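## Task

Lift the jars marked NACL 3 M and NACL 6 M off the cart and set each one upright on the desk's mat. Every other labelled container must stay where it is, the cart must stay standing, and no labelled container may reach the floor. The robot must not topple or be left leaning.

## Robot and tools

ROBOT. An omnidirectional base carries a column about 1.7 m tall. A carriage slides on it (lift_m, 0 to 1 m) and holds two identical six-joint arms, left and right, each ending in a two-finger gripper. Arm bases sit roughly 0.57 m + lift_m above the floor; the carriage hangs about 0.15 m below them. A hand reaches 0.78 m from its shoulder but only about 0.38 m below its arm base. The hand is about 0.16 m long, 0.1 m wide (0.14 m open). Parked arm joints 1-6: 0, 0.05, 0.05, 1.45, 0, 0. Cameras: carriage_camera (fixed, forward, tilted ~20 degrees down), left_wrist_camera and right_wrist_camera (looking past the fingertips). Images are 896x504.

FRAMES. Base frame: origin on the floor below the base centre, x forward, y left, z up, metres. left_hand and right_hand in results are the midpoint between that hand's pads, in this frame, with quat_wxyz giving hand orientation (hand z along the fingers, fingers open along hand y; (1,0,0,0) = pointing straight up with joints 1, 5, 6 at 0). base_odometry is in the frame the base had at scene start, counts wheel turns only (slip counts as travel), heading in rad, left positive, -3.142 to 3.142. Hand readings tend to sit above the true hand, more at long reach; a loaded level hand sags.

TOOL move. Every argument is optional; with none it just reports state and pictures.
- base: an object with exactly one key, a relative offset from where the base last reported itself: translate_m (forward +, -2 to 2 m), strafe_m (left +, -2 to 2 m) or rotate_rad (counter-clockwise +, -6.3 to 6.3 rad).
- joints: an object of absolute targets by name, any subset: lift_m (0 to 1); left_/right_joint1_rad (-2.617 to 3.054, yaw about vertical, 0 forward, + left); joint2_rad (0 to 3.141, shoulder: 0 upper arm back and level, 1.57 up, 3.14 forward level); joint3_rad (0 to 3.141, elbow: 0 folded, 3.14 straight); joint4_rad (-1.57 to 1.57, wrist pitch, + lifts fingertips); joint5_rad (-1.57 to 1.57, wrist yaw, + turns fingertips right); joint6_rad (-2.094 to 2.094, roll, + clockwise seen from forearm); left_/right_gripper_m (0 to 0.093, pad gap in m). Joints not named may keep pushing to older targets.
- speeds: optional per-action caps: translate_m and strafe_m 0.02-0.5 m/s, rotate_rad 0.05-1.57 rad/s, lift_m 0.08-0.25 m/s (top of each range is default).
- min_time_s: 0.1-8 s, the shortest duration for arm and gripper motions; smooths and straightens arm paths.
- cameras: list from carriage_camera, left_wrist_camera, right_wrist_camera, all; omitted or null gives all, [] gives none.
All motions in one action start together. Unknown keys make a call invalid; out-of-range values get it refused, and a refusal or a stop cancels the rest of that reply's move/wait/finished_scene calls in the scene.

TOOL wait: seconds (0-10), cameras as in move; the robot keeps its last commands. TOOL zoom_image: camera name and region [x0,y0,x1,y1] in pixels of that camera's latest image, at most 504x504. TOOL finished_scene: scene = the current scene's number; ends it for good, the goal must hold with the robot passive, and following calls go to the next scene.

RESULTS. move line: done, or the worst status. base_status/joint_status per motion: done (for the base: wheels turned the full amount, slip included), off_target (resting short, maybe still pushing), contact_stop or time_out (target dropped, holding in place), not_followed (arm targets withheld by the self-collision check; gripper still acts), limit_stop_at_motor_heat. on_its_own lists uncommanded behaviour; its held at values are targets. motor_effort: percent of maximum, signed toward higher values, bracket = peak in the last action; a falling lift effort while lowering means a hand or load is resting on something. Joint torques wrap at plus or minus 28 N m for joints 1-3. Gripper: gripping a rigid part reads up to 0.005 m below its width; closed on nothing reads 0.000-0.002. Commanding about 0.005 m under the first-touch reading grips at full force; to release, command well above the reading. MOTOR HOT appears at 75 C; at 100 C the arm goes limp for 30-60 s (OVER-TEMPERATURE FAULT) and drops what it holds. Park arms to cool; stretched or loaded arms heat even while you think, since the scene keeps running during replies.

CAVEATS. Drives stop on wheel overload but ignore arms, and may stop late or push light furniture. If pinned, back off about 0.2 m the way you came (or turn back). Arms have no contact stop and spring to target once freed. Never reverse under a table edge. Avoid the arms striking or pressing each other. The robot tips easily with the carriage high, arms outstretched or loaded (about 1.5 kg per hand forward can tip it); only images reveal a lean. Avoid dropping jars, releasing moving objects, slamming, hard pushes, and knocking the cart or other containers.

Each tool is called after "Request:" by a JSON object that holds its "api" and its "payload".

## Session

Request:
{"api": "move", "payload": {}}

Scene clock: 0.00 s.
Joint torques (N m): no reading
base_odometry: x=+0.000 y=+0.000 heading=+0.000
base_status: not commanded
joint_positions: lift_m=+0.300 left_joint1_rad=+0.000 left_joint2_rad=+0.055 left_joint3_rad=+0.051 left_joint4_rad=+1.475 left_joint5_rad=+0.031 left_joint6_rad=+0.040 left_gripper_m=+0.09396 right_joint1_rad=-0.016 right_joint2_rad=+0.048 right_joint3_rad=+0.039 right_joint4_rad=+1.495 right_joint5_rad=-0.022 right_joint6_rad=+0.050 right_gripper_m=+0.09396
joint_status: not commanded
motor_effort: lift_m=+40 drive_wheels=+3
left_hand: x=+0.2485 y=+0.2991 z=+1.3127 quat_wxyz=(+0.998, +0.016, +0.049, +0.019) (m; base frame)
right_hand: x=+0.2454 y=-0.3010 z=+1.3100 quat_wxyz=(+0.999, -0.010, +0.043, +0.018) (m; base frame)
pictures: carriage_camera, left_wrist_camera, right_wrist_camera
camera_calibration:
carriage_camera: T_world_to_cam=[[-0.0301167, -0.999264, -0.0237735, 0.0346], [-0.352417, 0.0328724, -0.935266, 1.25938], [0.935359, -0.0197889, -0.353147, 0.333327], [0, 0, 0, 1]] pos_world=[0.133088, -0.000228057, 1.29639]
left_wrist_camera: T_world_to_cam=[[0.0482251, -0.997376, -0.0539998, 0.359111], [0.736143, 0.0720305, -0.672983, 0.682935], [0.675106, -0.0072969, 0.737685, -1.01191], [0, 0, 0, 1]] pos_world=[0.163094, 0.301592, 1.22547]
right_wrist_camera: T_world_to_cam=[[0.100535, -0.994933, 0.00106651, -0.321408], [0.776301, 0.0777723, -0.625547, 0.659224], [0.622294, 0.0637172, 0.780186, -1.03248], [0, 0, 0, 1]] pos_world=[0.163064, -0.305262, 1.21825]

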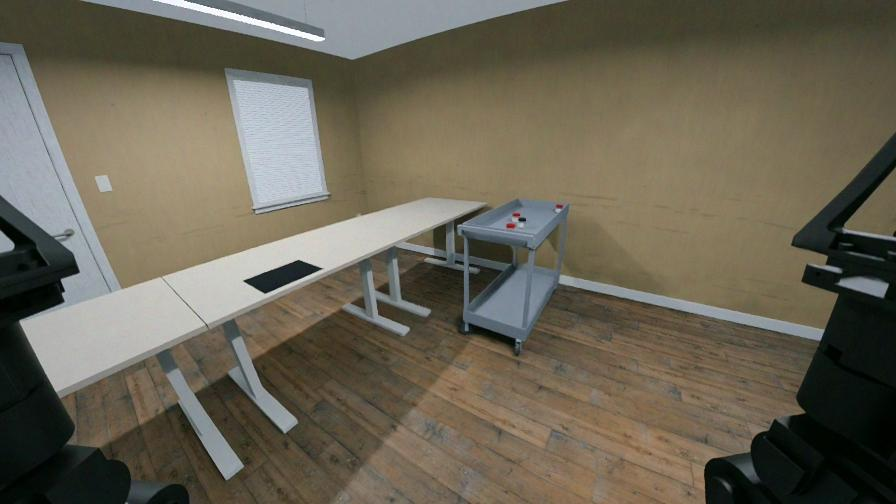

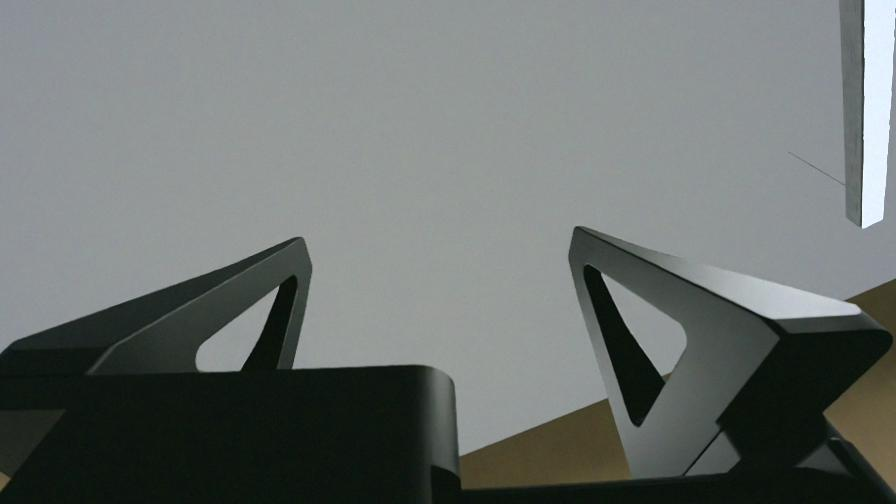

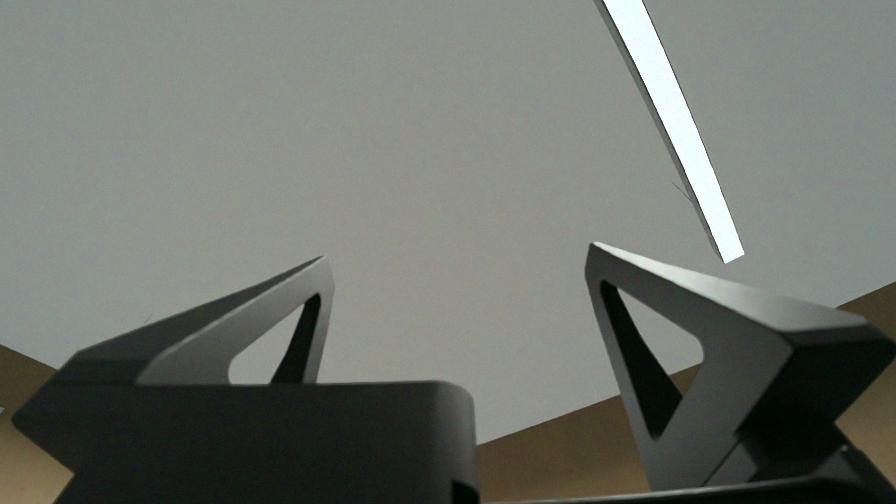

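Request:
{"api": "zoom_image", "payload": {"camera": "carriage_camera", "region": [430, 180, 610, 360]}}

Scaled by 2.800.

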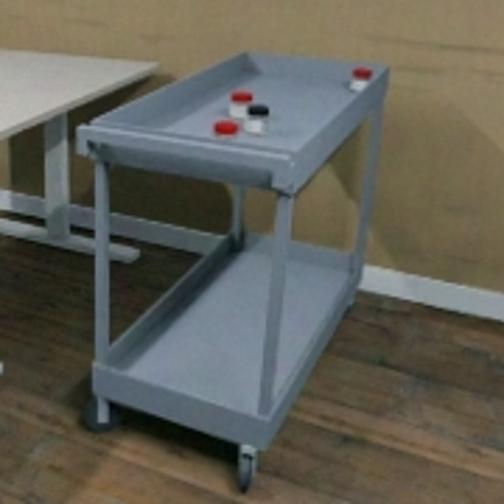

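Request:
{"api": "move", "payload": {"base": {"strafe_m":-1.25}, "joints": {"lift_m":0.4}, "cameras": []}}

Request:
{"api": "move", "payload": {"base": {"translate_m":1.2}, "cameras": []}}

Request:
{"api": "move", "payload": {"base": {"rotate_rad":0.85}, "cameras": ["carriage_camera"]}}

Scene clock: 12.03 s.
Joint torques (N m): left_arm=[-0.62 4.37 5.42 -0.26 -0.07 -0.05] | right_arm=[0.01 3.33 6.17 -0.2 0.02 0.06]
move: contact_stop
base_odometry: x=-0.003 y=-0.946 heading=-0.010
base_status: strafe_m contact_stop (by the wheels' count: -0.946 of -1.250)
joint_positions: lift_m=+0.400 left_joint1_rad=+0.003 left_joint2_rad=+0.058 left_joint3_rad=+0.051 left_joint4_rad=+1.468 left_joint5_rad=+0.037 left_joint6_rad=+0.040 left_gripper_m=+0.09396 right_joint1_rad=-0.014 right_joint2_rad=+0.049 right_joint3_rad=+0.039 right_joint4_rad=+1.488 right_joint5_rad=-0.016 right_joint6_rad=+0.051 right_gripper_m=+0.09396
joint_status: all done
motor_effort: lift_m=+40(52) drive_wheels=+126(128)
left_hand: x=+0.2514 y=+0.2981 z=+1.4122 quat_wxyz=(+0.998, +0.019, +0.055, +0.020) (m; base frame)
right_hand: x=+0.2473 y=-0.3020 z=+1.4097 quat_wxyz=(+0.999, -0.006, +0.047, +0.019) (m; base frame)
pictures: none
No camera images: "cameras" was empty.

not run: a stop came earlier in this reply.

not run: a stop came earlier in this reply.

Request:
{"api": "move", "payload": {"base": {"strafe_m":0.2}, "speeds": {"strafe_m":0.2}, "cameras": ["carriage_camera"]}}

Request:
{"api": "move", "payload": {"base": {"rotate_rad":-0.8}, "cameras": ["carriage_camera"]}}

Scene clock: 14.87 s.
Joint torques (N m): left_arm=[-0.53 4.38 5.37 -0.36 -0.07 -0.05] | right_arm=[0.27 3.33 6.26 -0.29 0.02 0.05]
move: done
base_odometry: x=-0.001 y=-0.746 heading=-0.011
base_status: done
joint_positions: lift_m=+0.400 left_joint1_rad=+0.003 left_joint2_rad=+0.057 left_joint3_rad=+0.051 left_joint4_rad=+1.475 left_joint5_rad=+0.037 left_joint6_rad=+0.040 left_gripper_m=+0.09396 right_joint1_rad=-0.014 right_joint2_rad=+0.049 right_joint3_rad=+0.038 right_joint4_rad=+1.493 right_joint5_rad=-0.016 right_joint6_rad=+0.051 right_gripper_m=+0.09396
joint_status: not commanded
motor_effort: lift_m=+41(41) drive_wheels=-4(72)
left_hand: x=+0.2494 y=+0.2981 z=+1.4124 quat_wxyz=(+0.998, +0.019, +0.051, +0.021) (m; base frame)
right_hand: x=+0.2465 y=-0.3020 z=+1.4095 quat_wxyz=(+0.999, -0.007, +0.045, +0.019) (m; base frame)
pictures: carriage_camera
camera_calibration:
carriage_camera: T_world_to_cam=[[-0.0301167, -0.999264, -0.0237735, 0.0369767], [-0.352417, 0.0328724, -0.935266, 1.35288], [0.935359, -0.0197889, -0.353147, 0.368631], [0, 0, 0, 1]] pos_world=[0.133088, -0.000228057, 1.39636]

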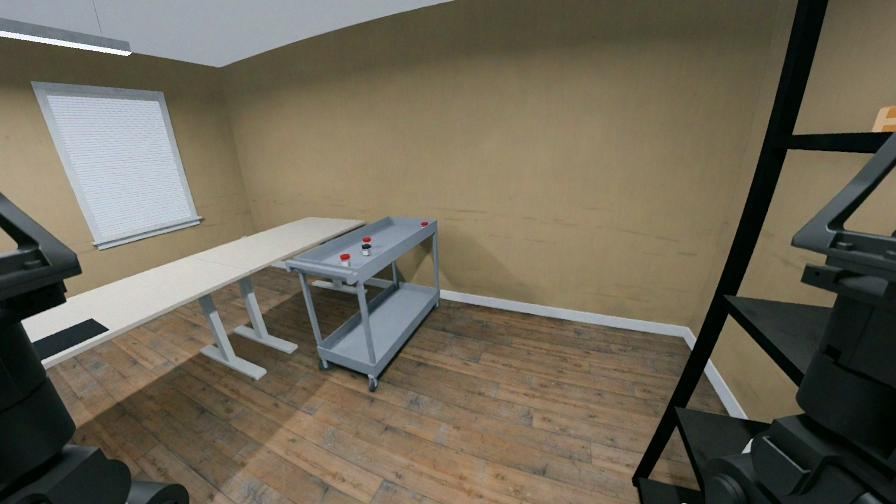

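Scene clock: 17.17 s.
Joint torques (N m): left_arm=[-0.65 4.4 5.35 -0.36 -0.07 -0.05] | right_arm=[0.05 3.32 6.26 -0.28 0.02 0.05]
move: done
base_odometry: x=-0.001 y=-0.746 heading=-0.811
base_status: done
joint_positions: lift_m=+0.400 left_joint1_rad=+0.003 left_joint2_rad=+0.057 left_joint3_rad=+0.051 left_joint4_rad=+1.475 left_joint5_rad=+0.037 left_joint6_rad=+0.040 left_gripper_m=+0.09396 right_joint1_rad=-0.014 right_joint2_rad=+0.049 right_joint3_rad=+0.038 right_joint4_rad=+1.492 right_joint5_rad=-0.016 right_joint6_rad=+0.051 right_gripper_m=+0.09396
joint_status: not commanded
motor_effort: lift_m=+40(41) drive_wheels=+8(19)
left_hand: x=+0.2493 y=+0.2981 z=+1.4125 quat_wxyz=(+0.998, +0.019, +0.051, +0.021) (m; base frame)
right_hand: x=+0.2466 y=-0.3020 z=+1.4095 quat_wxyz=(+0.999, -0.007, +0.045, +0.019) (m; base frame)
pictures: carriage_camera
camera_calibration:
carriage_camera: T_world_to_cam=[[-0.0301167, -0.999264, -0.0237735, 0.0369767], [-0.352417, 0.0328724, -0.935266, 1.35288], [0.935359, -0.0197889, -0.353147, 0.368631], [0, 0, 0, 1]] pos_world=[0.133088, -0.000228057, 1.39636]

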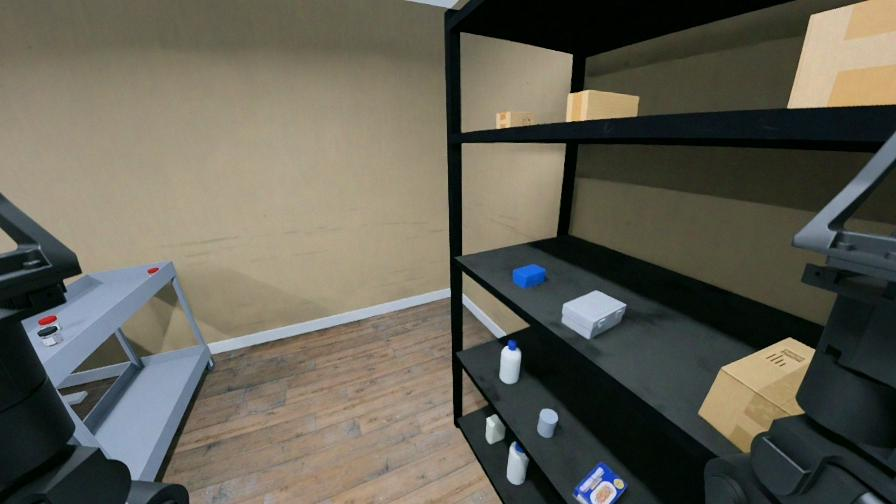

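Request:
{"api": "move", "payload": {"base": {"strafe_m":0.7}, "cameras": []}}

Request:
{"api": "move", "payload": {"base": {"translate_m":1.15}, "joints": {"lift_m":0.3}, "speeds": {"translate_m":0.35}, "cameras": []}}

Request:
{"api": "move", "payload": {"base": {"rotate_rad":1.64}, "cameras": ["carriage_camera"]}}

Scene clock: 22.53 s.
Joint torques (N m): left_arm=[-0.36 4.37 5.34 -0.38 -0.07 -0.05] | right_arm=[0.09 3.28 6.24 -0.28 0.05 0.05]
move: done
base_odometry: x=+0.507 y=-0.264 heading=-0.812
base_status: done
joint_positions: lift_m=+0.400 left_joint1_rad=+0.002 left_joint2_rad=+0.057 left_joint3_rad=+0.051 left_joint4_rad=+1.475 left_joint5_rad=+0.036 left_joint6_rad=+0.040 left_gripper_m=+0.09396 right_joint1_rad=-0.015 right_joint2_rad=+0.049 right_joint3_rad=+0.038 right_joint4_rad=+1.492 right_joint5_rad=-0.016 right_joint6_rad=+0.051 right_gripper_m=+0.09396
joint_status: not commanded
motor_effort: lift_m=+40(41) drive_wheels=-4(26)
left_hand: x=+0.2493 y=+0.2982 z=+1.4125 quat_wxyz=(+0.998, +0.019, +0.051, +0.020) (m; base frame)
right_hand: x=+0.2466 y=-0.3019 z=+1.4095 quat_wxyz=(+0.999, -0.007, +0.045, +0.018) (m; base frame)
pictures: none
No camera images: "cameras" was empty.

Scene clock: 27.50 s.
Joint torques (N m): left_arm=[-0.54 4.46 5.39 -0.38 -0.07 -0.05] | right_arm=[0.12 3.23 6.39 -0.3 0.02 0.05]
move: done
base_odometry: x=+1.299 y=-1.098 heading=-0.811
base_status: done
joint_positions: lift_m=+0.300 left_joint1_rad=+0.002 left_joint2_rad=+0.057 left_joint3_rad=+0.051 left_joint4_rad=+1.476 left_joint5_rad=+0.036 left_joint6_rad=+0.040 left_gripper_m=+0.09396 right_joint1_rad=-0.015 right_joint2_rad=+0.049 right_joint3_rad=+0.038 right_joint4_rad=+1.493 right_joint5_rad=-0.016 right_joint6_rad=+0.051 right_gripper_m=+0.09396
joint_status: all done
motor_effort: lift_m=+36(37) drive_wheels=-2(18)
left_hand: x=+0.2492 y=+0.2982 z=+1.3128 quat_wxyz=(+0.998, +0.019, +0.050, +0.020) (m; base frame)
right_hand: x=+0.2461 y=-0.3019 z=+1.3101 quat_wxyz=(+0.999, -0.007, +0.044, +0.018) (m; base frame)
pictures: none
No camera images: "cameras" was empty.

Scene clock: 30.67 s.
Joint torques (N m): left_arm=[-0.58 4.42 5.35 -0.36 -0.07 -0.05] | right_arm=[0.02 3.33 6.17 -0.29 0.03 0.05]
move: done
base_odometry: x=+1.299 y=-1.098 heading=+0.828
base_status: done
joint_positions: lift_m=+0.300 left_joint1_rad=+0.002 left_joint2_rad=+0.057 left_joint3_rad=+0.051 left_joint4_rad=+1.475 left_joint5_rad=+0.036 left_joint6_rad=+0.040 left_gripper_m=+0.09397 right_joint1_rad=-0.015 right_joint2_rad=+0.049 right_joint3_rad=+0.038 right_joint4_rad=+1.493 right_joint5_rad=-0.016 right_joint6_rad=+0.051 right_gripper_m=+0.09397
joint_status: not commanded
motor_effort: lift_m=+35(36) drive_wheels=+8(22)
left_hand: x=+0.2494 y=+0.2982 z=+1.3128 quat_wxyz=(+0.998, +0.019, +0.051, +0.020) (m; base frame)
right_hand: x=+0.2461 y=-0.3019 z=+1.3101 quat_wxyz=(+0.999, -0.007, +0.044, +0.018) (m; base frame)
pictures: carriage_camera
camera_calibration:
carriage_camera: T_world_to_cam=[[-0.0301167, -0.999264, -0.0237735, 0.0346084], [-0.352417, 0.0328724, -0.935266, 1.25971], [0.935359, -0.0197889, -0.353147, 0.333451], [0, 0, 0, 1]] pos_world=[0.133088, -0.000228057, 1.29674]

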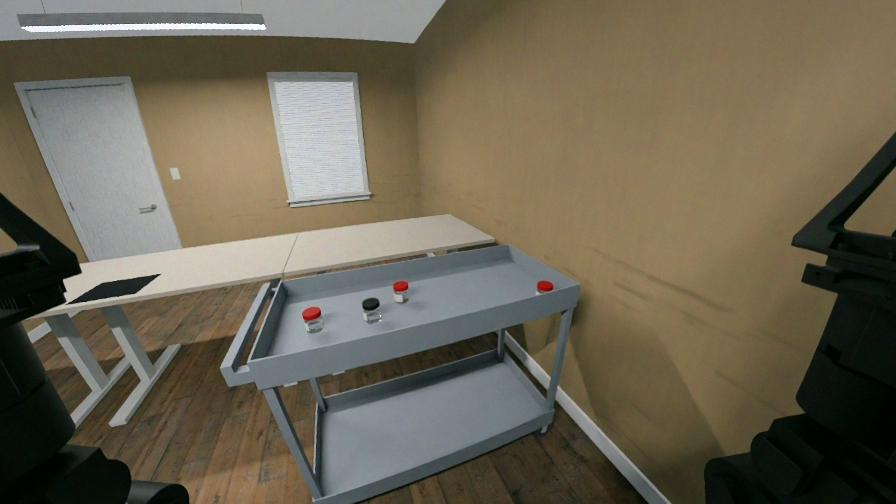

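Request:
{"api": "zoom_image", "payload": {"camera": "carriage_camera", "region": [290, 260, 430, 340]}}

Request:
{"api": "zoom_image", "payload": {"camera": "carriage_camera", "region": [520, 270, 570, 300]}}

Scaled by 3.600.

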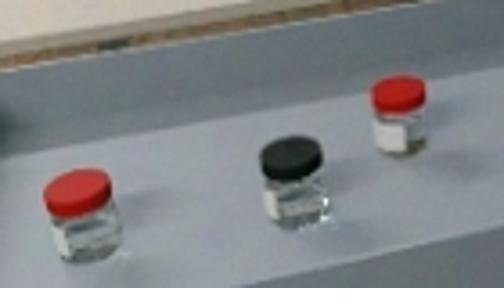

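Scaled by 10.080.

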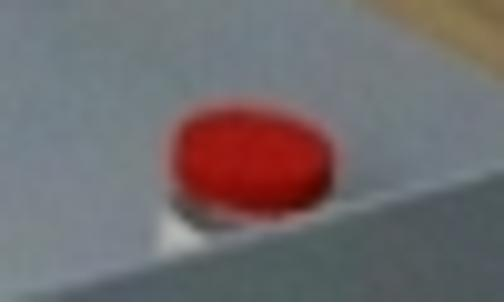

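Request:
{"api": "move", "payload": {"base": {"rotate_rad":0.363}, "cameras": []}}

Request:
{"api": "move", "payload": {"base": {"strafe_m":-0.25}, "joints": {"left_joint1_rad":0.5,"left_joint2_rad":2.3,"left_joint3_rad":1.9,"left_joint4_rad":0.4,"left_joint5_rad":1.2}, "speeds": {"strafe_m":0.25}, "cameras": ["carriage_camera"]}}

Request:
{"api": "move", "payload": {"joints": {"lift_m":0.15}}}

Scene clock: 35.03 s.
Joint torques (N m): left_arm=[-0.58 4.4 5.37 -0.36 -0.07 -0.05] | right_arm=[0.09 3.32 6.19 -0.3 0.02 0.05]
move: done
base_odometry: x=+1.299 y=-1.098 heading=+1.191
base_status: done
joint_positions: lift_m=+0.300 left_joint1_rad=+0.002 left_joint2_rad=+0.057 left_joint3_rad=+0.051 left_joint4_rad=+1.475 left_joint5_rad=+0.036 left_joint6_rad=+0.040 left_gripper_m=+0.09397 right_joint1_rad=-0.015 right_joint2_rad=+0.049 right_joint3_rad=+0.038 right_joint4_rad=+1.493 right_joint5_rad=-0.016 right_joint6_rad=+0.051 right_gripper_m=+0.09398
joint_status: not commanded
motor_effort: lift_m=+36(36) drive_wheels=+8(21)
left_hand: x=+0.2494 y=+0.2982 z=+1.3128 quat_wxyz=(+0.998, +0.019, +0.051, +0.020) (m; base frame)
right_hand: x=+0.2461 y=-0.3019 z=+1.3101 quat_wxyz=(+0.999, -0.007, +0.044, +0.018) (m; base frame)
pictures: none
No camera images: "cameras" was empty.

Scene clock: 37.40 s.
Joint torques (N m): left_arm=[0.03 -15.51 9.36 1.44 0.16 -0.05] | right_arm=[0.06 3.32 6.17 -0.3 0.02 0.05]
move: done
base_odometry: x=+1.531 y=-1.190 heading=+1.192
base_status: done
joint_positions: lift_m=+0.300 left_joint1_rad=+0.495 left_joint2_rad=+2.299 left_joint3_rad=+1.866 left_joint4_rad=+0.405 left_joint5_rad=+1.188 left_joint6_rad=+0.040 left_gripper_m=+0.09398 right_joint1_rad=-0.015 right_joint2_rad=+0.049 right_joint3_rad=+0.038 right_joint4_rad=+1.493 right_joint5_rad=-0.016 right_joint6_rad=+0.051 right_gripper_m=+0.09398
joint_status: all done
motor_effort: lift_m=+36(36) drive_wheels=-4(19)
left_hand: x=+0.8099 y=+0.4404 z=+1.1394 quat_wxyz=(+0.663, +0.246, +0.667, -0.234) (m; base frame)
right_hand: x=+0.2461 y=-0.3019 z=+1.3101 quat_wxyz=(+0.999, -0.007, +0.044, +0.018) (m; base frame)
pictures: carriage_camera
camera_calibration:
carriage_camera: T_world_to_cam=[[-0.0301167, -0.999264, -0.0237735, 0.0346084], [-0.352417, 0.0328724, -0.935266, 1.25971], [0.935359, -0.0197889, -0.353147, 0.333452], [0, 0, 0, 1]] pos_world=[0.133088, -0.000228057, 1.29674]

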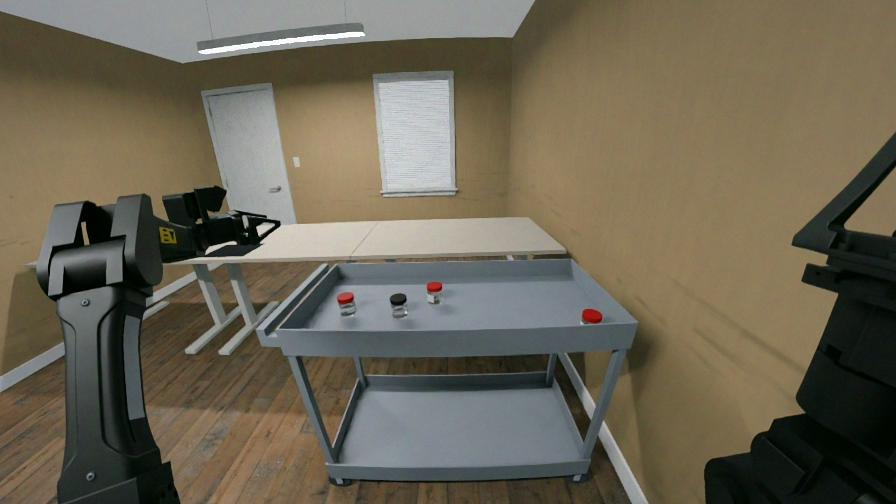

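Scene clock: 38.53 s.
Joint torques (N m): left_arm=[0.1 -16.24 8.61 1.54 0.13 -0.05] | right_arm=[0.1 3.36 6.16 -0.28 0.02 0.05]
move: done
base_odometry: x=+1.531 y=-1.190 heading=+1.192
base_status: not commanded
joint_positions: lift_m=+0.150 left_joint1_rad=+0.495 left_joint2_rad=+2.305 left_joint3_rad=+1.876 left_joint4_rad=+0.392 left_joint5_rad=+1.190 left_joint6_rad=+0.040 left_gripper_m=+0.09398 right_joint1_rad=-0.015 right_joint2_rad=+0.049 right_joint3_rad=+0.038 right_joint4_rad=+1.493 right_joint5_rad=-0.016 right_joint6_rad=+0.051 right_gripper_m=+0.09398
joint_status: all done
motor_effort: lift_m=+35(36) drive_wheels=-4(4)
left_hand: x=+0.8108 y=+0.4407 z=+0.9886 quat_wxyz=(+0.661, +0.245, +0.669, -0.237) (m; base frame)
right_hand: x=+0.2461 y=-0.3019 z=+1.1601 quat_wxyz=(+0.999, -0.007, +0.044, +0.018) (m; base frame)
pictures: carriage_camera, left_wrist_camera, right_wrist_camera
camera_calibration:
carriage_camera: T_world_to_cam=[[-0.0301167, -0.999264, -0.0237735, 0.0310422], [-0.352417, 0.0328724, -0.935266, 1.11941], [0.935359, -0.0197889, -0.353147, 0.280477], [0, 0, 0, 1]] pos_world=[0.133088, -0.000228057, 1.14673]
left_wrist_camera: T_world_to_cam=[[-0.654004, -0.756233, -0.0197465, 0.885014], [-0.45102, 0.410741, -0.792384, 0.972002], [0.607338, -0.509317, -0.609703, 0.456831], [0, 0, 0, 1]] pos_world=[0.739745, 0.502707, 1.06621]
right_wrist_camera: T_world_to_cam=[[0.101929, -0.994779, -0.00500698, -0.315545], [0.774557, 0.0825208, -0.627098, 0.568642], [0.624237, 0.0600415, 0.778924, -0.916079], [0, 0, 0, 1]] pos_world=[0.163567, -0.305819, 1.06857]

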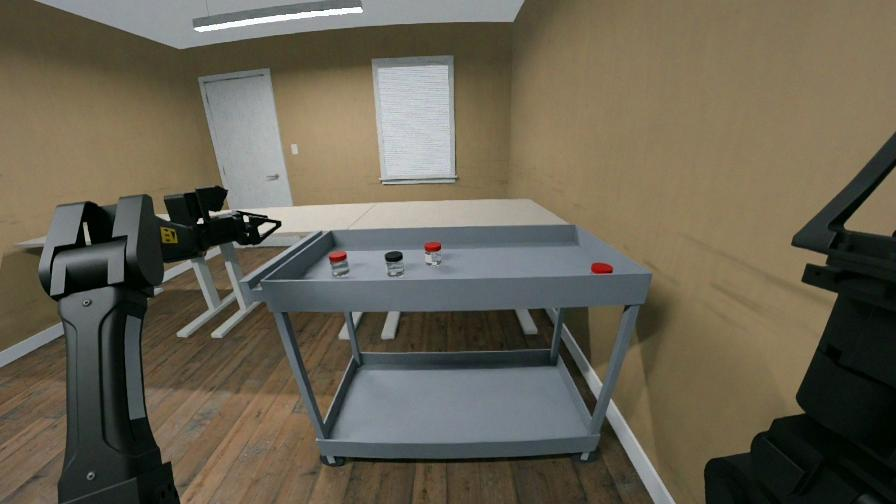

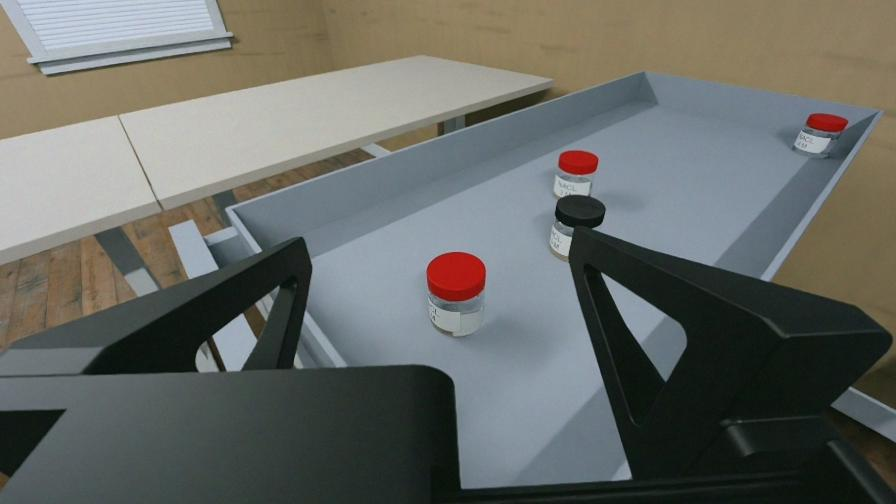

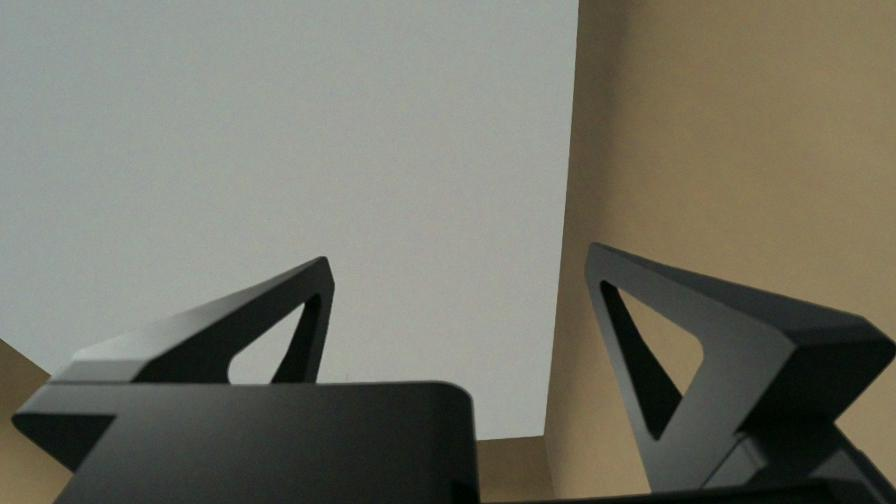

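Request:
{"api": "zoom_image", "payload": {"camera": "left_wrist_camera", "region": [540, 140, 610, 270]}}

Request:
{"api": "zoom_image", "payload": {"camera": "left_wrist_camera", "region": [780, 100, 860, 170]}}

Request:
{"api": "zoom_image", "payload": {"camera": "left_wrist_camera", "region": [410, 240, 510, 345]}}

Scaled by 3.877.

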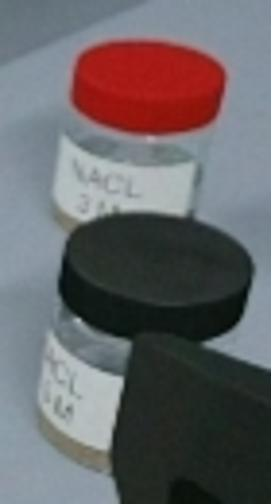

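Scaled by 6.300.

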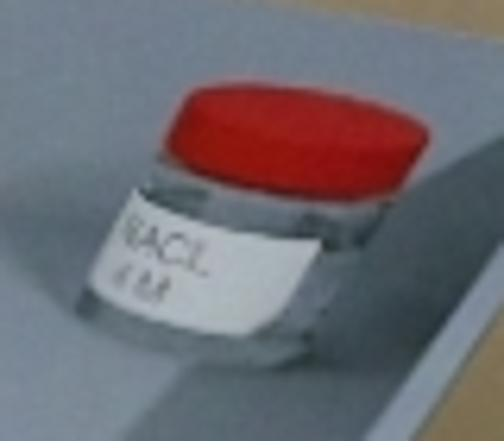

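Scaled by 4.800.

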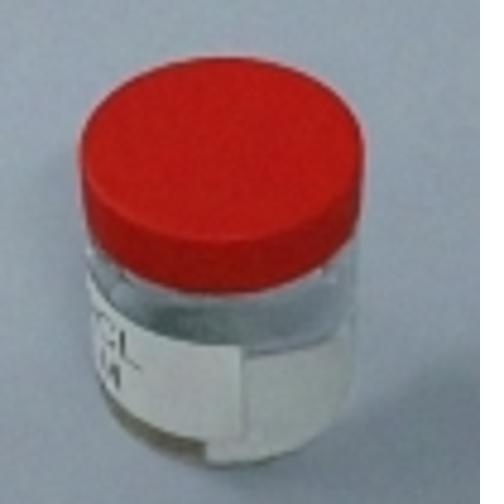

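Request:
{"api": "move", "payload": {"joints": {"left_joint1_rad":0.9,"left_joint5_rad":1.5}, "cameras": ["left_wrist_camera"]}}

Request:
{"api": "zoom_image", "payload": {"camera": "left_wrist_camera", "region": [300, 120, 640, 340]}}

Scene clock: 40.63 s.
Joint torques (N m): left_arm=[-0.32 -15.98 8.38 1.36 0.17 -0.05] | right_arm=[0.08 3.3 6.16 -0.29 0.03 0.06]
move: done
base_odometry: x=+1.531 y=-1.190 heading=+1.192
base_status: not commanded
joint_positions: lift_m=+0.150 left_joint1_rad=+0.899 left_joint2_rad=+2.305 left_joint3_rad=+1.876 left_joint4_rad=+0.392 left_joint5_rad=+1.488 left_joint6_rad=+0.040 left_gripper_m=+0.09398 right_joint1_rad=-0.015 right_joint2_rad=+0.049 right_joint3_rad=+0.038 right_joint4_rad=+1.493 right_joint5_rad=-0.016 right_joint6_rad=+0.051 right_gripper_m=+0.09398
joint_status: all done
motor_effort: lift_m=+36(36) drive_wheels=+9(10)
left_hand: x=+0.6880 y=+0.6150 z=+0.9905 quat_wxyz=(+0.676, +0.207, +0.677, -0.203) (m; base frame)
right_hand: x=+0.2461 y=-0.3019 z=+1.1601 quat_wxyz=(+0.999, -0.007, +0.044, +0.018) (m; base frame)
pictures: left_wrist_camera
camera_calibration:
left_wrist_camera: T_world_to_cam=[[-0.569984, -0.821471, -0.0174476, 0.916567], [-0.486154, 0.354288, -0.798833, 0.911755], [0.6624, -0.44684, -0.601299, 0.536642], [0, 0, 0, 1]] pos_world=[0.61021, 0.669702, 1.06701]

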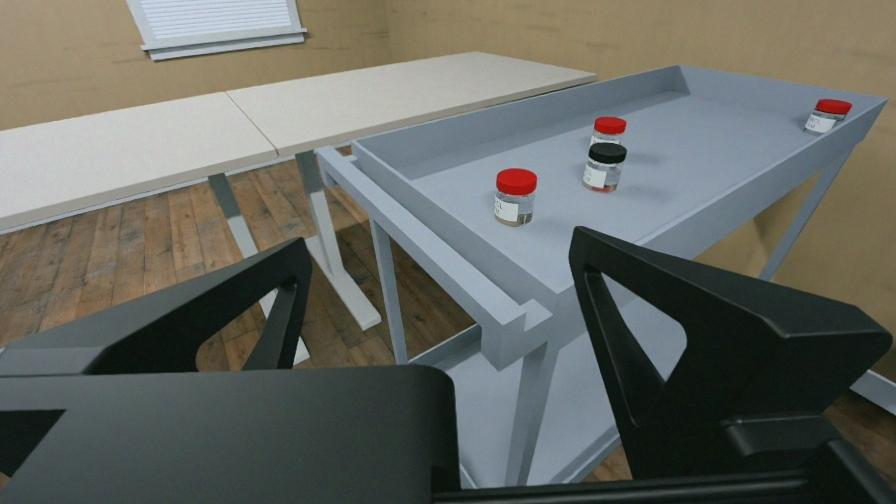

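Scaled by 1.482.

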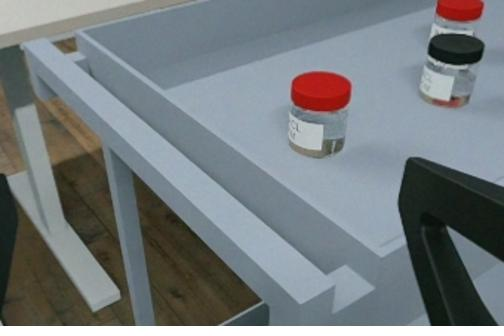

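Request:
{"api": "zoom_image", "payload": {"camera": "left_wrist_camera", "region": [575, 130, 635, 200]}}

Request:
{"api": "zoom_image", "payload": {"camera": "left_wrist_camera", "region": [800, 90, 860, 140]}}

Request:
{"api": "zoom_image", "payload": {"camera": "left_wrist_camera", "region": [485, 165, 545, 230]}}

Scaled by 7.200.

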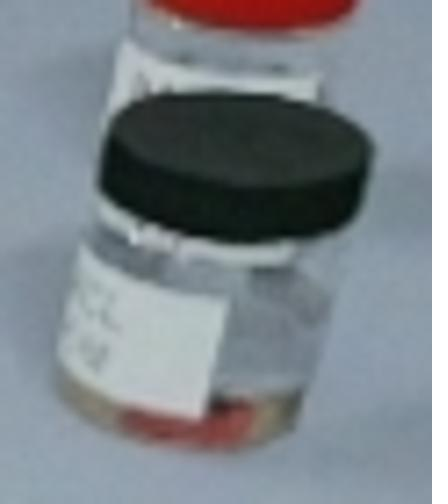

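Scaled by 8.400.

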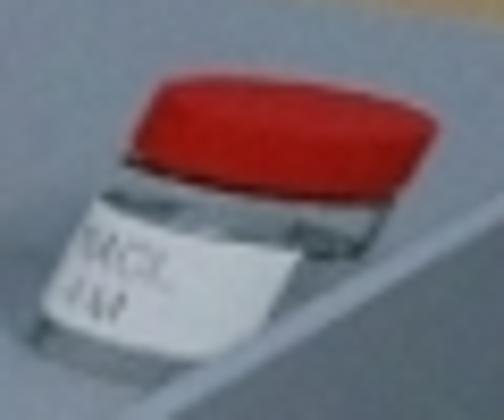

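Scaled by 7.754.

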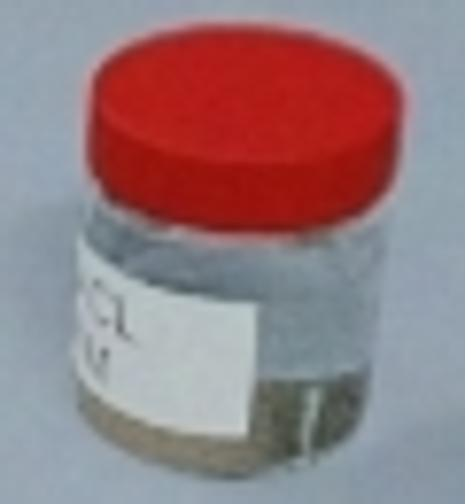

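Request:
{"api": "move", "payload": {"base": {"strafe_m":0.3}, "joints": {"left_joint1_rad":0.4,"left_joint5_rad":1.55}, "speeds": {"strafe_m":0.3}, "cameras": ["left_wrist_camera"]}}

Scene clock: 44.20 s.
Joint torques (N m): left_arm=[-0.43 -15.98 8.34 1.32 0.12 -0.05] | right_arm=[0.13 3.32 6.19 -0.3 0.03 0.05]
move: done
base_odometry: x=+1.252 y=-1.079 heading=+1.193
base_status: done
joint_positions: lift_m=+0.150 left_joint1_rad=+0.401 left_joint2_rad=+2.305 left_joint3_rad=+1.876 left_joint4_rad=+0.392 left_joint5_rad=+1.541 left_joint6_rad=+0.040 left_gripper_m=+0.09398 right_joint1_rad=-0.016 right_joint2_rad=+0.049 right_joint3_rad=+0.038 right_joint4_rad=+1.493 right_joint5_rad=-0.017 right_joint6_rad=+0.051 right_gripper_m=+0.09398
joint_status: all done
motor_effort: lift_m=+36(37) drive_wheels=-5(22)
left_hand: x=+0.7717 y=+0.3507 z=+0.9908 quat_wxyz=(+0.596, +0.383, +0.595, -0.380) (m; base frame)
right_hand: x=+0.2461 y=-0.3018 z=+1.1601 quat_wxyz=(+0.999, -0.007, +0.044, +0.018) (m; base frame)
pictures: left_wrist_camera
camera_calibration:
left_wrist_camera: T_world_to_cam=[[-0.915766, -0.401336, -0.0173735, 0.866589], [-0.228044, 0.554981, -0.799995, 0.77789], [0.330709, -0.728646, -0.599755, 0.716624], [0, 0, 0, 1]] pos_world=[0.733993, 0.438245, 1.06716]

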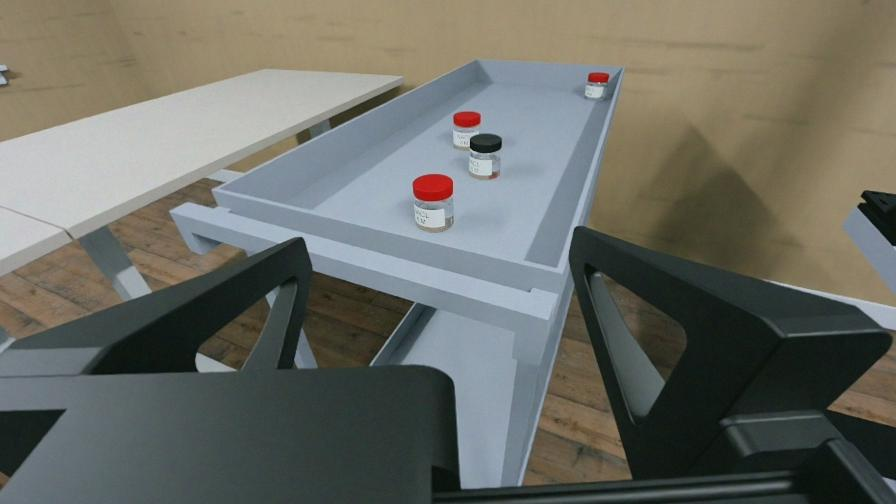

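Request:
{"api": "zoom_image", "payload": {"camera": "left_wrist_camera", "region": [405, 170, 465, 235]}}

Request:
{"api": "zoom_image", "payload": {"camera": "left_wrist_camera", "region": [450, 125, 510, 185]}}

Request:
{"api": "zoom_image", "payload": {"camera": "left_wrist_camera", "region": [575, 65, 615, 105]}}

Scaled by 7.754.

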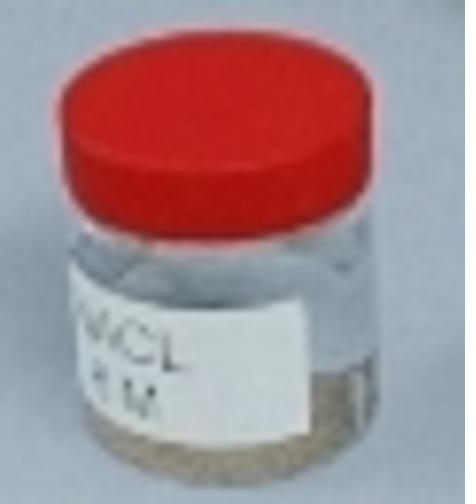

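Scaled by 8.400.

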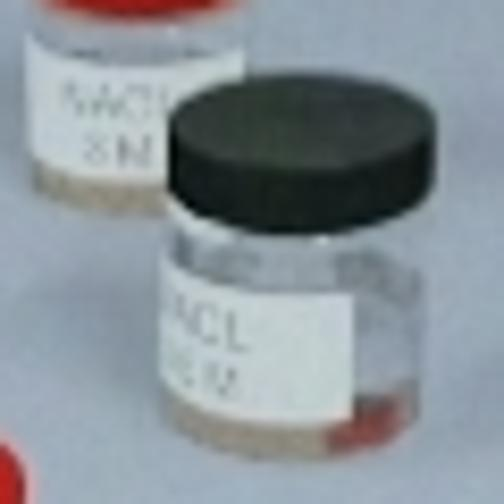

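Scaled by 12.600.

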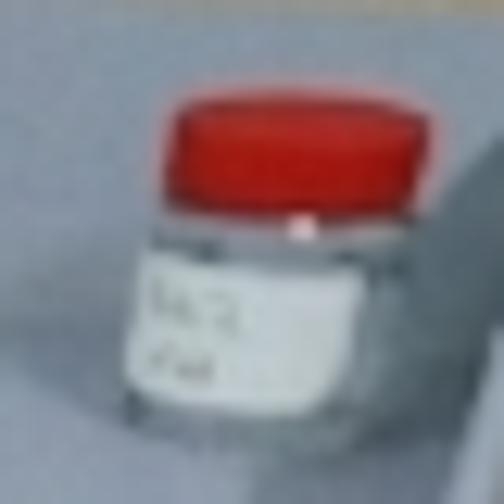

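Request:
{"api": "move", "payload": {"base": {"translate_m":0.17}, "joints": {"left_joint1_rad":0.2}, "speeds": {"translate_m":0.2}, "cameras": ["left_wrist_camera"]}}

Request:
{"api": "move", "payload": {"base": {"strafe_m":-0.1}, "speeds": {"strafe_m":0.2}, "cameras": ["left_wrist_camera"]}}

Scene clock: 47.80 s.
Joint torques (N m): left_arm=[-0.49 -15.91 8.32 1.32 0.11 -0.04] | right_arm=[0.17 3.33 6.17 -0.29 0.03 0.05]
move: done
base_odometry: x=+1.315 y=-0.921 heading=+1.193
base_status: done
joint_positions: lift_m=+0.150 left_joint1_rad=+0.201 left_joint2_rad=+2.305 left_joint3_rad=+1.876 left_joint4_rad=+0.392 left_joint5_rad=+1.542 left_joint6_rad=+0.040 left_gripper_m=+0.09398 right_joint1_rad=-0.016 right_joint2_rad=+0.049 right_joint3_rad=+0.038 right_joint4_rad=+1.494 right_joint5_rad=-0.017 right_joint6_rad=+0.051 right_gripper_m=+0.09398
joint_status: all done
motor_effort: lift_m=+36(37) drive_wheels=-2(19)
left_hand: x=+0.7697 y=+0.2405 z=+0.9908 quat_wxyz=(+0.555, +0.441, +0.553, -0.438) (m; base frame)
right_hand: x=+0.2460 y=-0.3018 z=+1.1601 quat_wxyz=(+0.999, -0.007, +0.044, +0.018) (m; base frame)
pictures: left_wrist_camera
camera_calibration:
left_wrist_camera: T_world_to_cam=[[-0.977544, -0.210016, -0.017373, 0.822104], [-0.112398, 0.589351, -0.80002, 0.741369], [0.178256, -0.780102, -0.599722, 0.766644], [0, 0, 0, 1]] pos_world=[0.750312, 0.333789, 1.06717]

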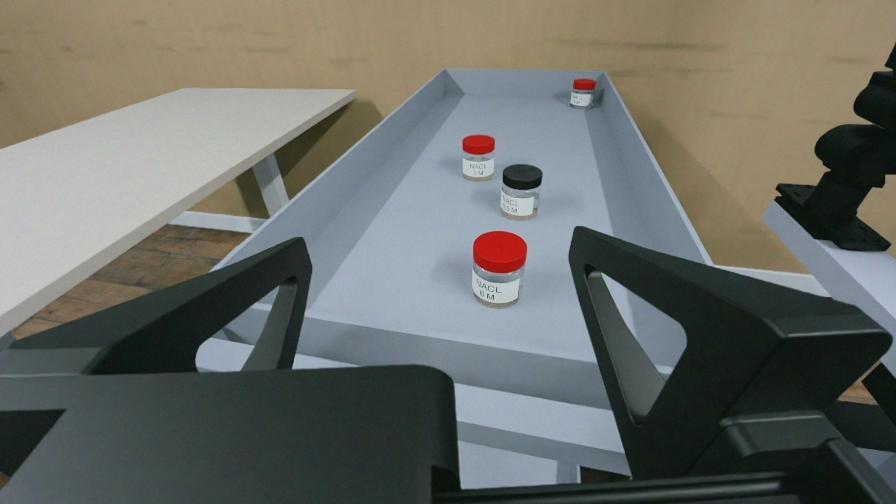

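Scene clock: 49.33 s.
Joint torques (N m): left_arm=[-0.4 -15.91 8.35 1.32 0.11 -0.04] | right_arm=[0.2 3.32 6.19 -0.3 0.02 0.05]
move: done
base_odometry: x=+1.408 y=-0.958 heading=+1.193
base_status: done
joint_positions: lift_m=+0.150 left_joint1_rad=+0.199 left_joint2_rad=+2.305 left_joint3_rad=+1.876 left_joint4_rad=+0.392 left_joint5_rad=+1.542 left_joint6_rad=+0.040 left_gripper_m=+0.09398 right_joint1_rad=-0.015 right_joint2_rad=+0.049 right_joint3_rad=+0.038 right_joint4_rad=+1.494 right_joint5_rad=-0.017 right_joint6_rad=+0.051 right_gripper_m=+0.09398
joint_status: not commanded
motor_effort: lift_m=+36(36) drive_wheels=+0(19)
left_hand: x=+0.7696 y=+0.2393 z=+0.9908 quat_wxyz=(+0.554, +0.441, +0.553, -0.439) (m; base frame)
right_hand: x=+0.2460 y=-0.3018 z=+1.1601 quat_wxyz=(+0.999, -0.007, +0.044, +0.018) (m; base frame)
pictures: left_wrist_camera
camera_calibration:
left_wrist_camera: T_world_to_cam=[[-0.978022, -0.207778, -0.017373, 0.821529], [-0.111049, 0.589607, -0.80002, 0.740991], [0.17647, -0.780508, -0.599722, 0.767165], [0, 0, 0, 1]] pos_world=[0.750378, 0.332581, 1.06717]

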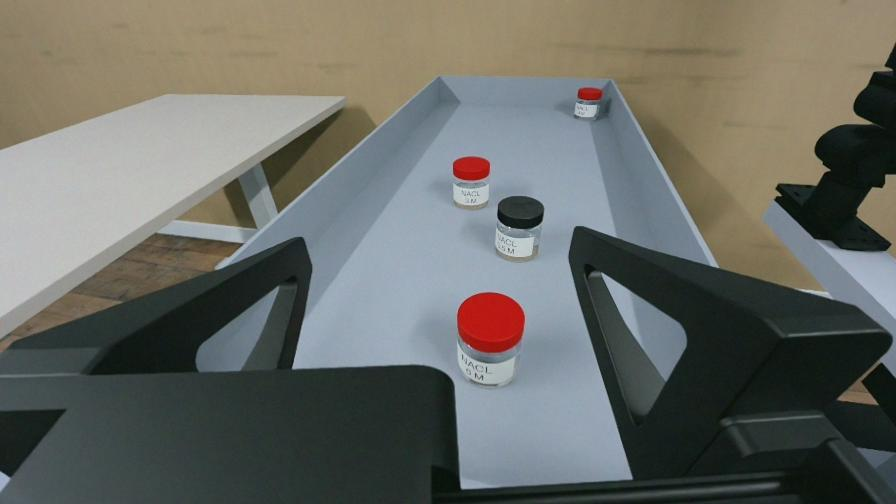

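Request:
{"api": "zoom_image", "payload": {"camera": "left_wrist_camera", "region": [445, 280, 545, 390]}}

Request:
{"api": "zoom_image", "payload": {"camera": "left_wrist_camera", "region": [440, 150, 550, 270]}}

Scaled by 4.582.

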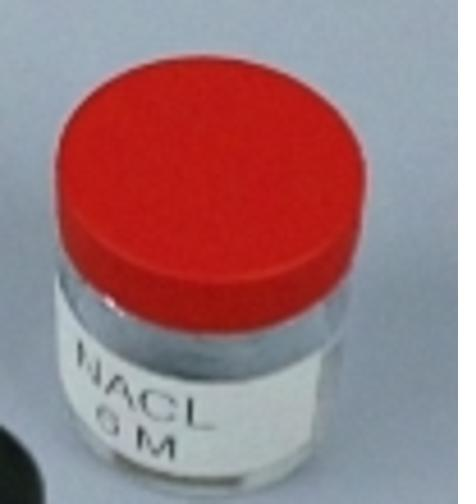

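Scaled by 4.200.

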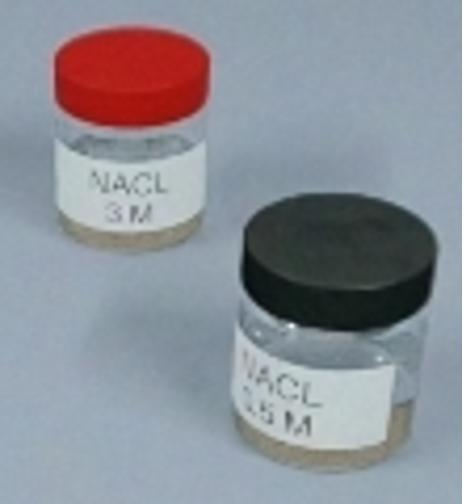

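Request:
{"api": "move", "payload": {"joints": {"lift_m":0.57}, "cameras": []}}

Request:
{"api": "move", "payload": {"base": {"translate_m":0.1}, "joints": {"left_joint1_rad":-0.405,"left_joint2_rad":2.655,"left_joint3_rad":1.503,"left_joint4_rad":-0.14,"left_joint5_rad":0,"left_joint6_rad":0,"right_joint1_rad":0.271,"right_joint2_rad":2.761,"right_joint3_rad":1.763,"right_joint4_rad":-0.294,"right_joint5_rad":0,"right_joint6_rad":0}, "speeds": {"translate_m":0.1}, "min_time_s": 2.5}}

Scene clock: 56.80 s.
Joint torques (N m): left_arm=[-0.28 -16.36 8.32 1.3 0.11 -0.04] | right_arm=[0.13 3.33 6.17 -0.3 0.03 0.05]
move: done
base_odometry: x=+1.408 y=-0.958 heading=+1.193
base_status: not commanded
joint_positions: lift_m=+0.570 left_joint1_rad=+0.199 left_joint2_rad=+2.308 left_joint3_rad=+1.876 left_joint4_rad=+0.395 left_joint5_rad=+1.542 left_joint6_rad=+0.040 left_gripper_m=+0.09398 right_joint1_rad=-0.015 right_joint2_rad=+0.049 right_joint3_rad=+0.038 right_joint4_rad=+1.494 right_joint5_rad=-0.017 right_joint6_rad=+0.051 right_gripper_m=+0.09398
joint_status: all done
motor_effort: lift_m=+42(52) drive_wheels=+1(1)
left_hand: x=+0.7700 y=+0.2393 z=+1.4090 quat_wxyz=(+0.554, +0.441, +0.553, -0.439) (m; base frame)
right_hand: x=+0.2460 y=-0.3018 z=+1.5796 quat_wxyz=(+0.999, -0.007, +0.044, +0.018) (m; base frame)
pictures: none
No camera images: "cameras" was empty.

Scene clock: 59.67 s.
Joint torques (N m): left_arm=[-0.62 -14.16 3.6 0.78 -0.09 -0.17] | right_arm=[0.68 -12.07 6.87 0.97 0.25 -0.02]
move: done
base_odometry: x=+1.445 y=-0.865 heading=+1.193
base_status: done
joint_positions: lift_m=+0.570 left_joint1_rad=-0.400 left_joint2_rad=+2.645 left_joint3_rad=+1.512 left_joint4_rad=-0.131 left_joint5_rad=+0.013 left_joint6_rad=+0.015 left_gripper_m=+0.09399 right_joint1_rad=+0.266 right_joint2_rad=+2.752 right_joint3_rad=+1.743 right_joint4_rad=-0.283 right_joint5_rad=-0.016 right_joint6_rad=+0.008 right_gripper_m=+0.09398
joint_status: all done
motor_effort: lift_m=+41(42) drive_wheels=-3(15)
left_hand: x=+0.6678 y=+0.1136 z=+0.9592 quat_wxyz=(+0.149, +0.205, +0.967, -0.035) (m; base frame)
right_hand: x=+0.7170 y=-0.1670 z=+0.9528 quat_wxyz=(+0.137, -0.128, +0.982, +0.027) (m; base frame)
pictures: carriage_camera, left_wrist_camera, right_wrist_camera
camera_calibration:
carriage_camera: T_world_to_cam=[[-0.0301167, -0.999264, -0.0237735, 0.0410156], [-0.352417, 0.0328724, -0.935266, 1.51177], [0.935359, -0.0197889, -0.353147, 0.428628], [0, 0, 0, 1]] pos_world=[0.133088, -0.000228057, 1.56625]
left_wrist_camera: T_world_to_cam=[[-0.422703, -0.906031, 0.0207601, 0.367216], [-0.852885, 0.405445, 0.32894, 0.211978], [-0.306447, 0.121338, -0.944123, 1.21848], [0, 0, 0, 1]] pos_world=[0.709414, 0.0989165, 1.07304]
right_wrist_camera: T_world_to_cam=[[0.194868, -0.9805, -0.0254269, -0.275096], [-0.932158, -0.193201, 0.306195, 0.351166], [-0.305137, -0.0359659, -0.951629, 1.24256], [0, 0, 0, 1]] pos_world=[0.760101, -0.157196, 1.06794]

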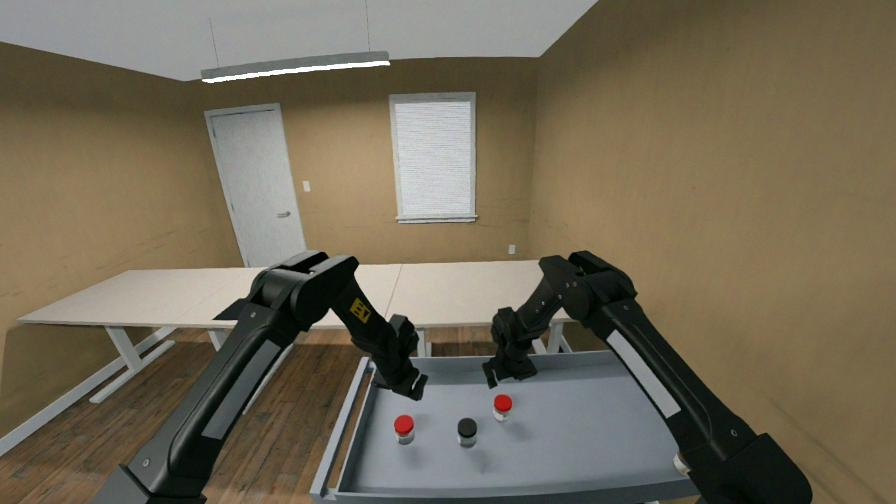

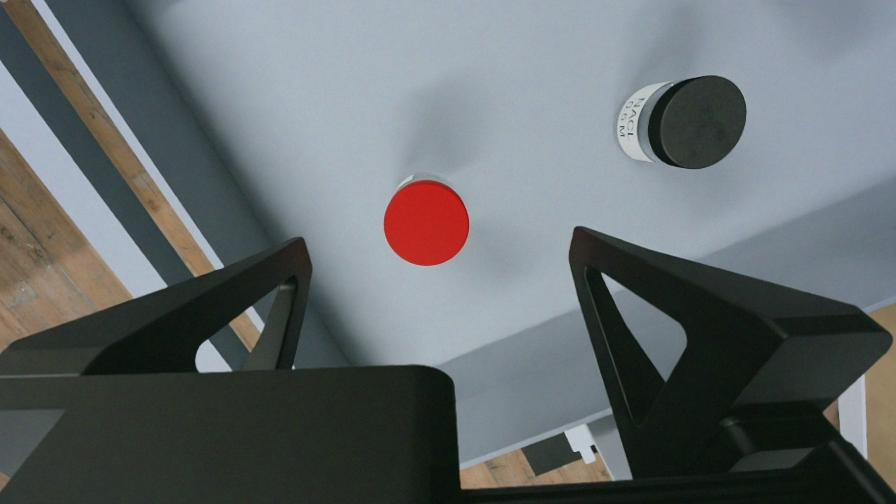

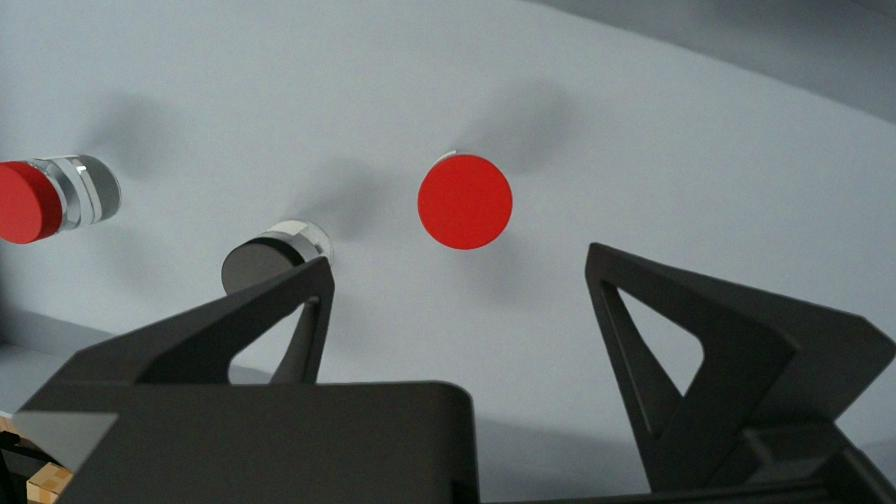

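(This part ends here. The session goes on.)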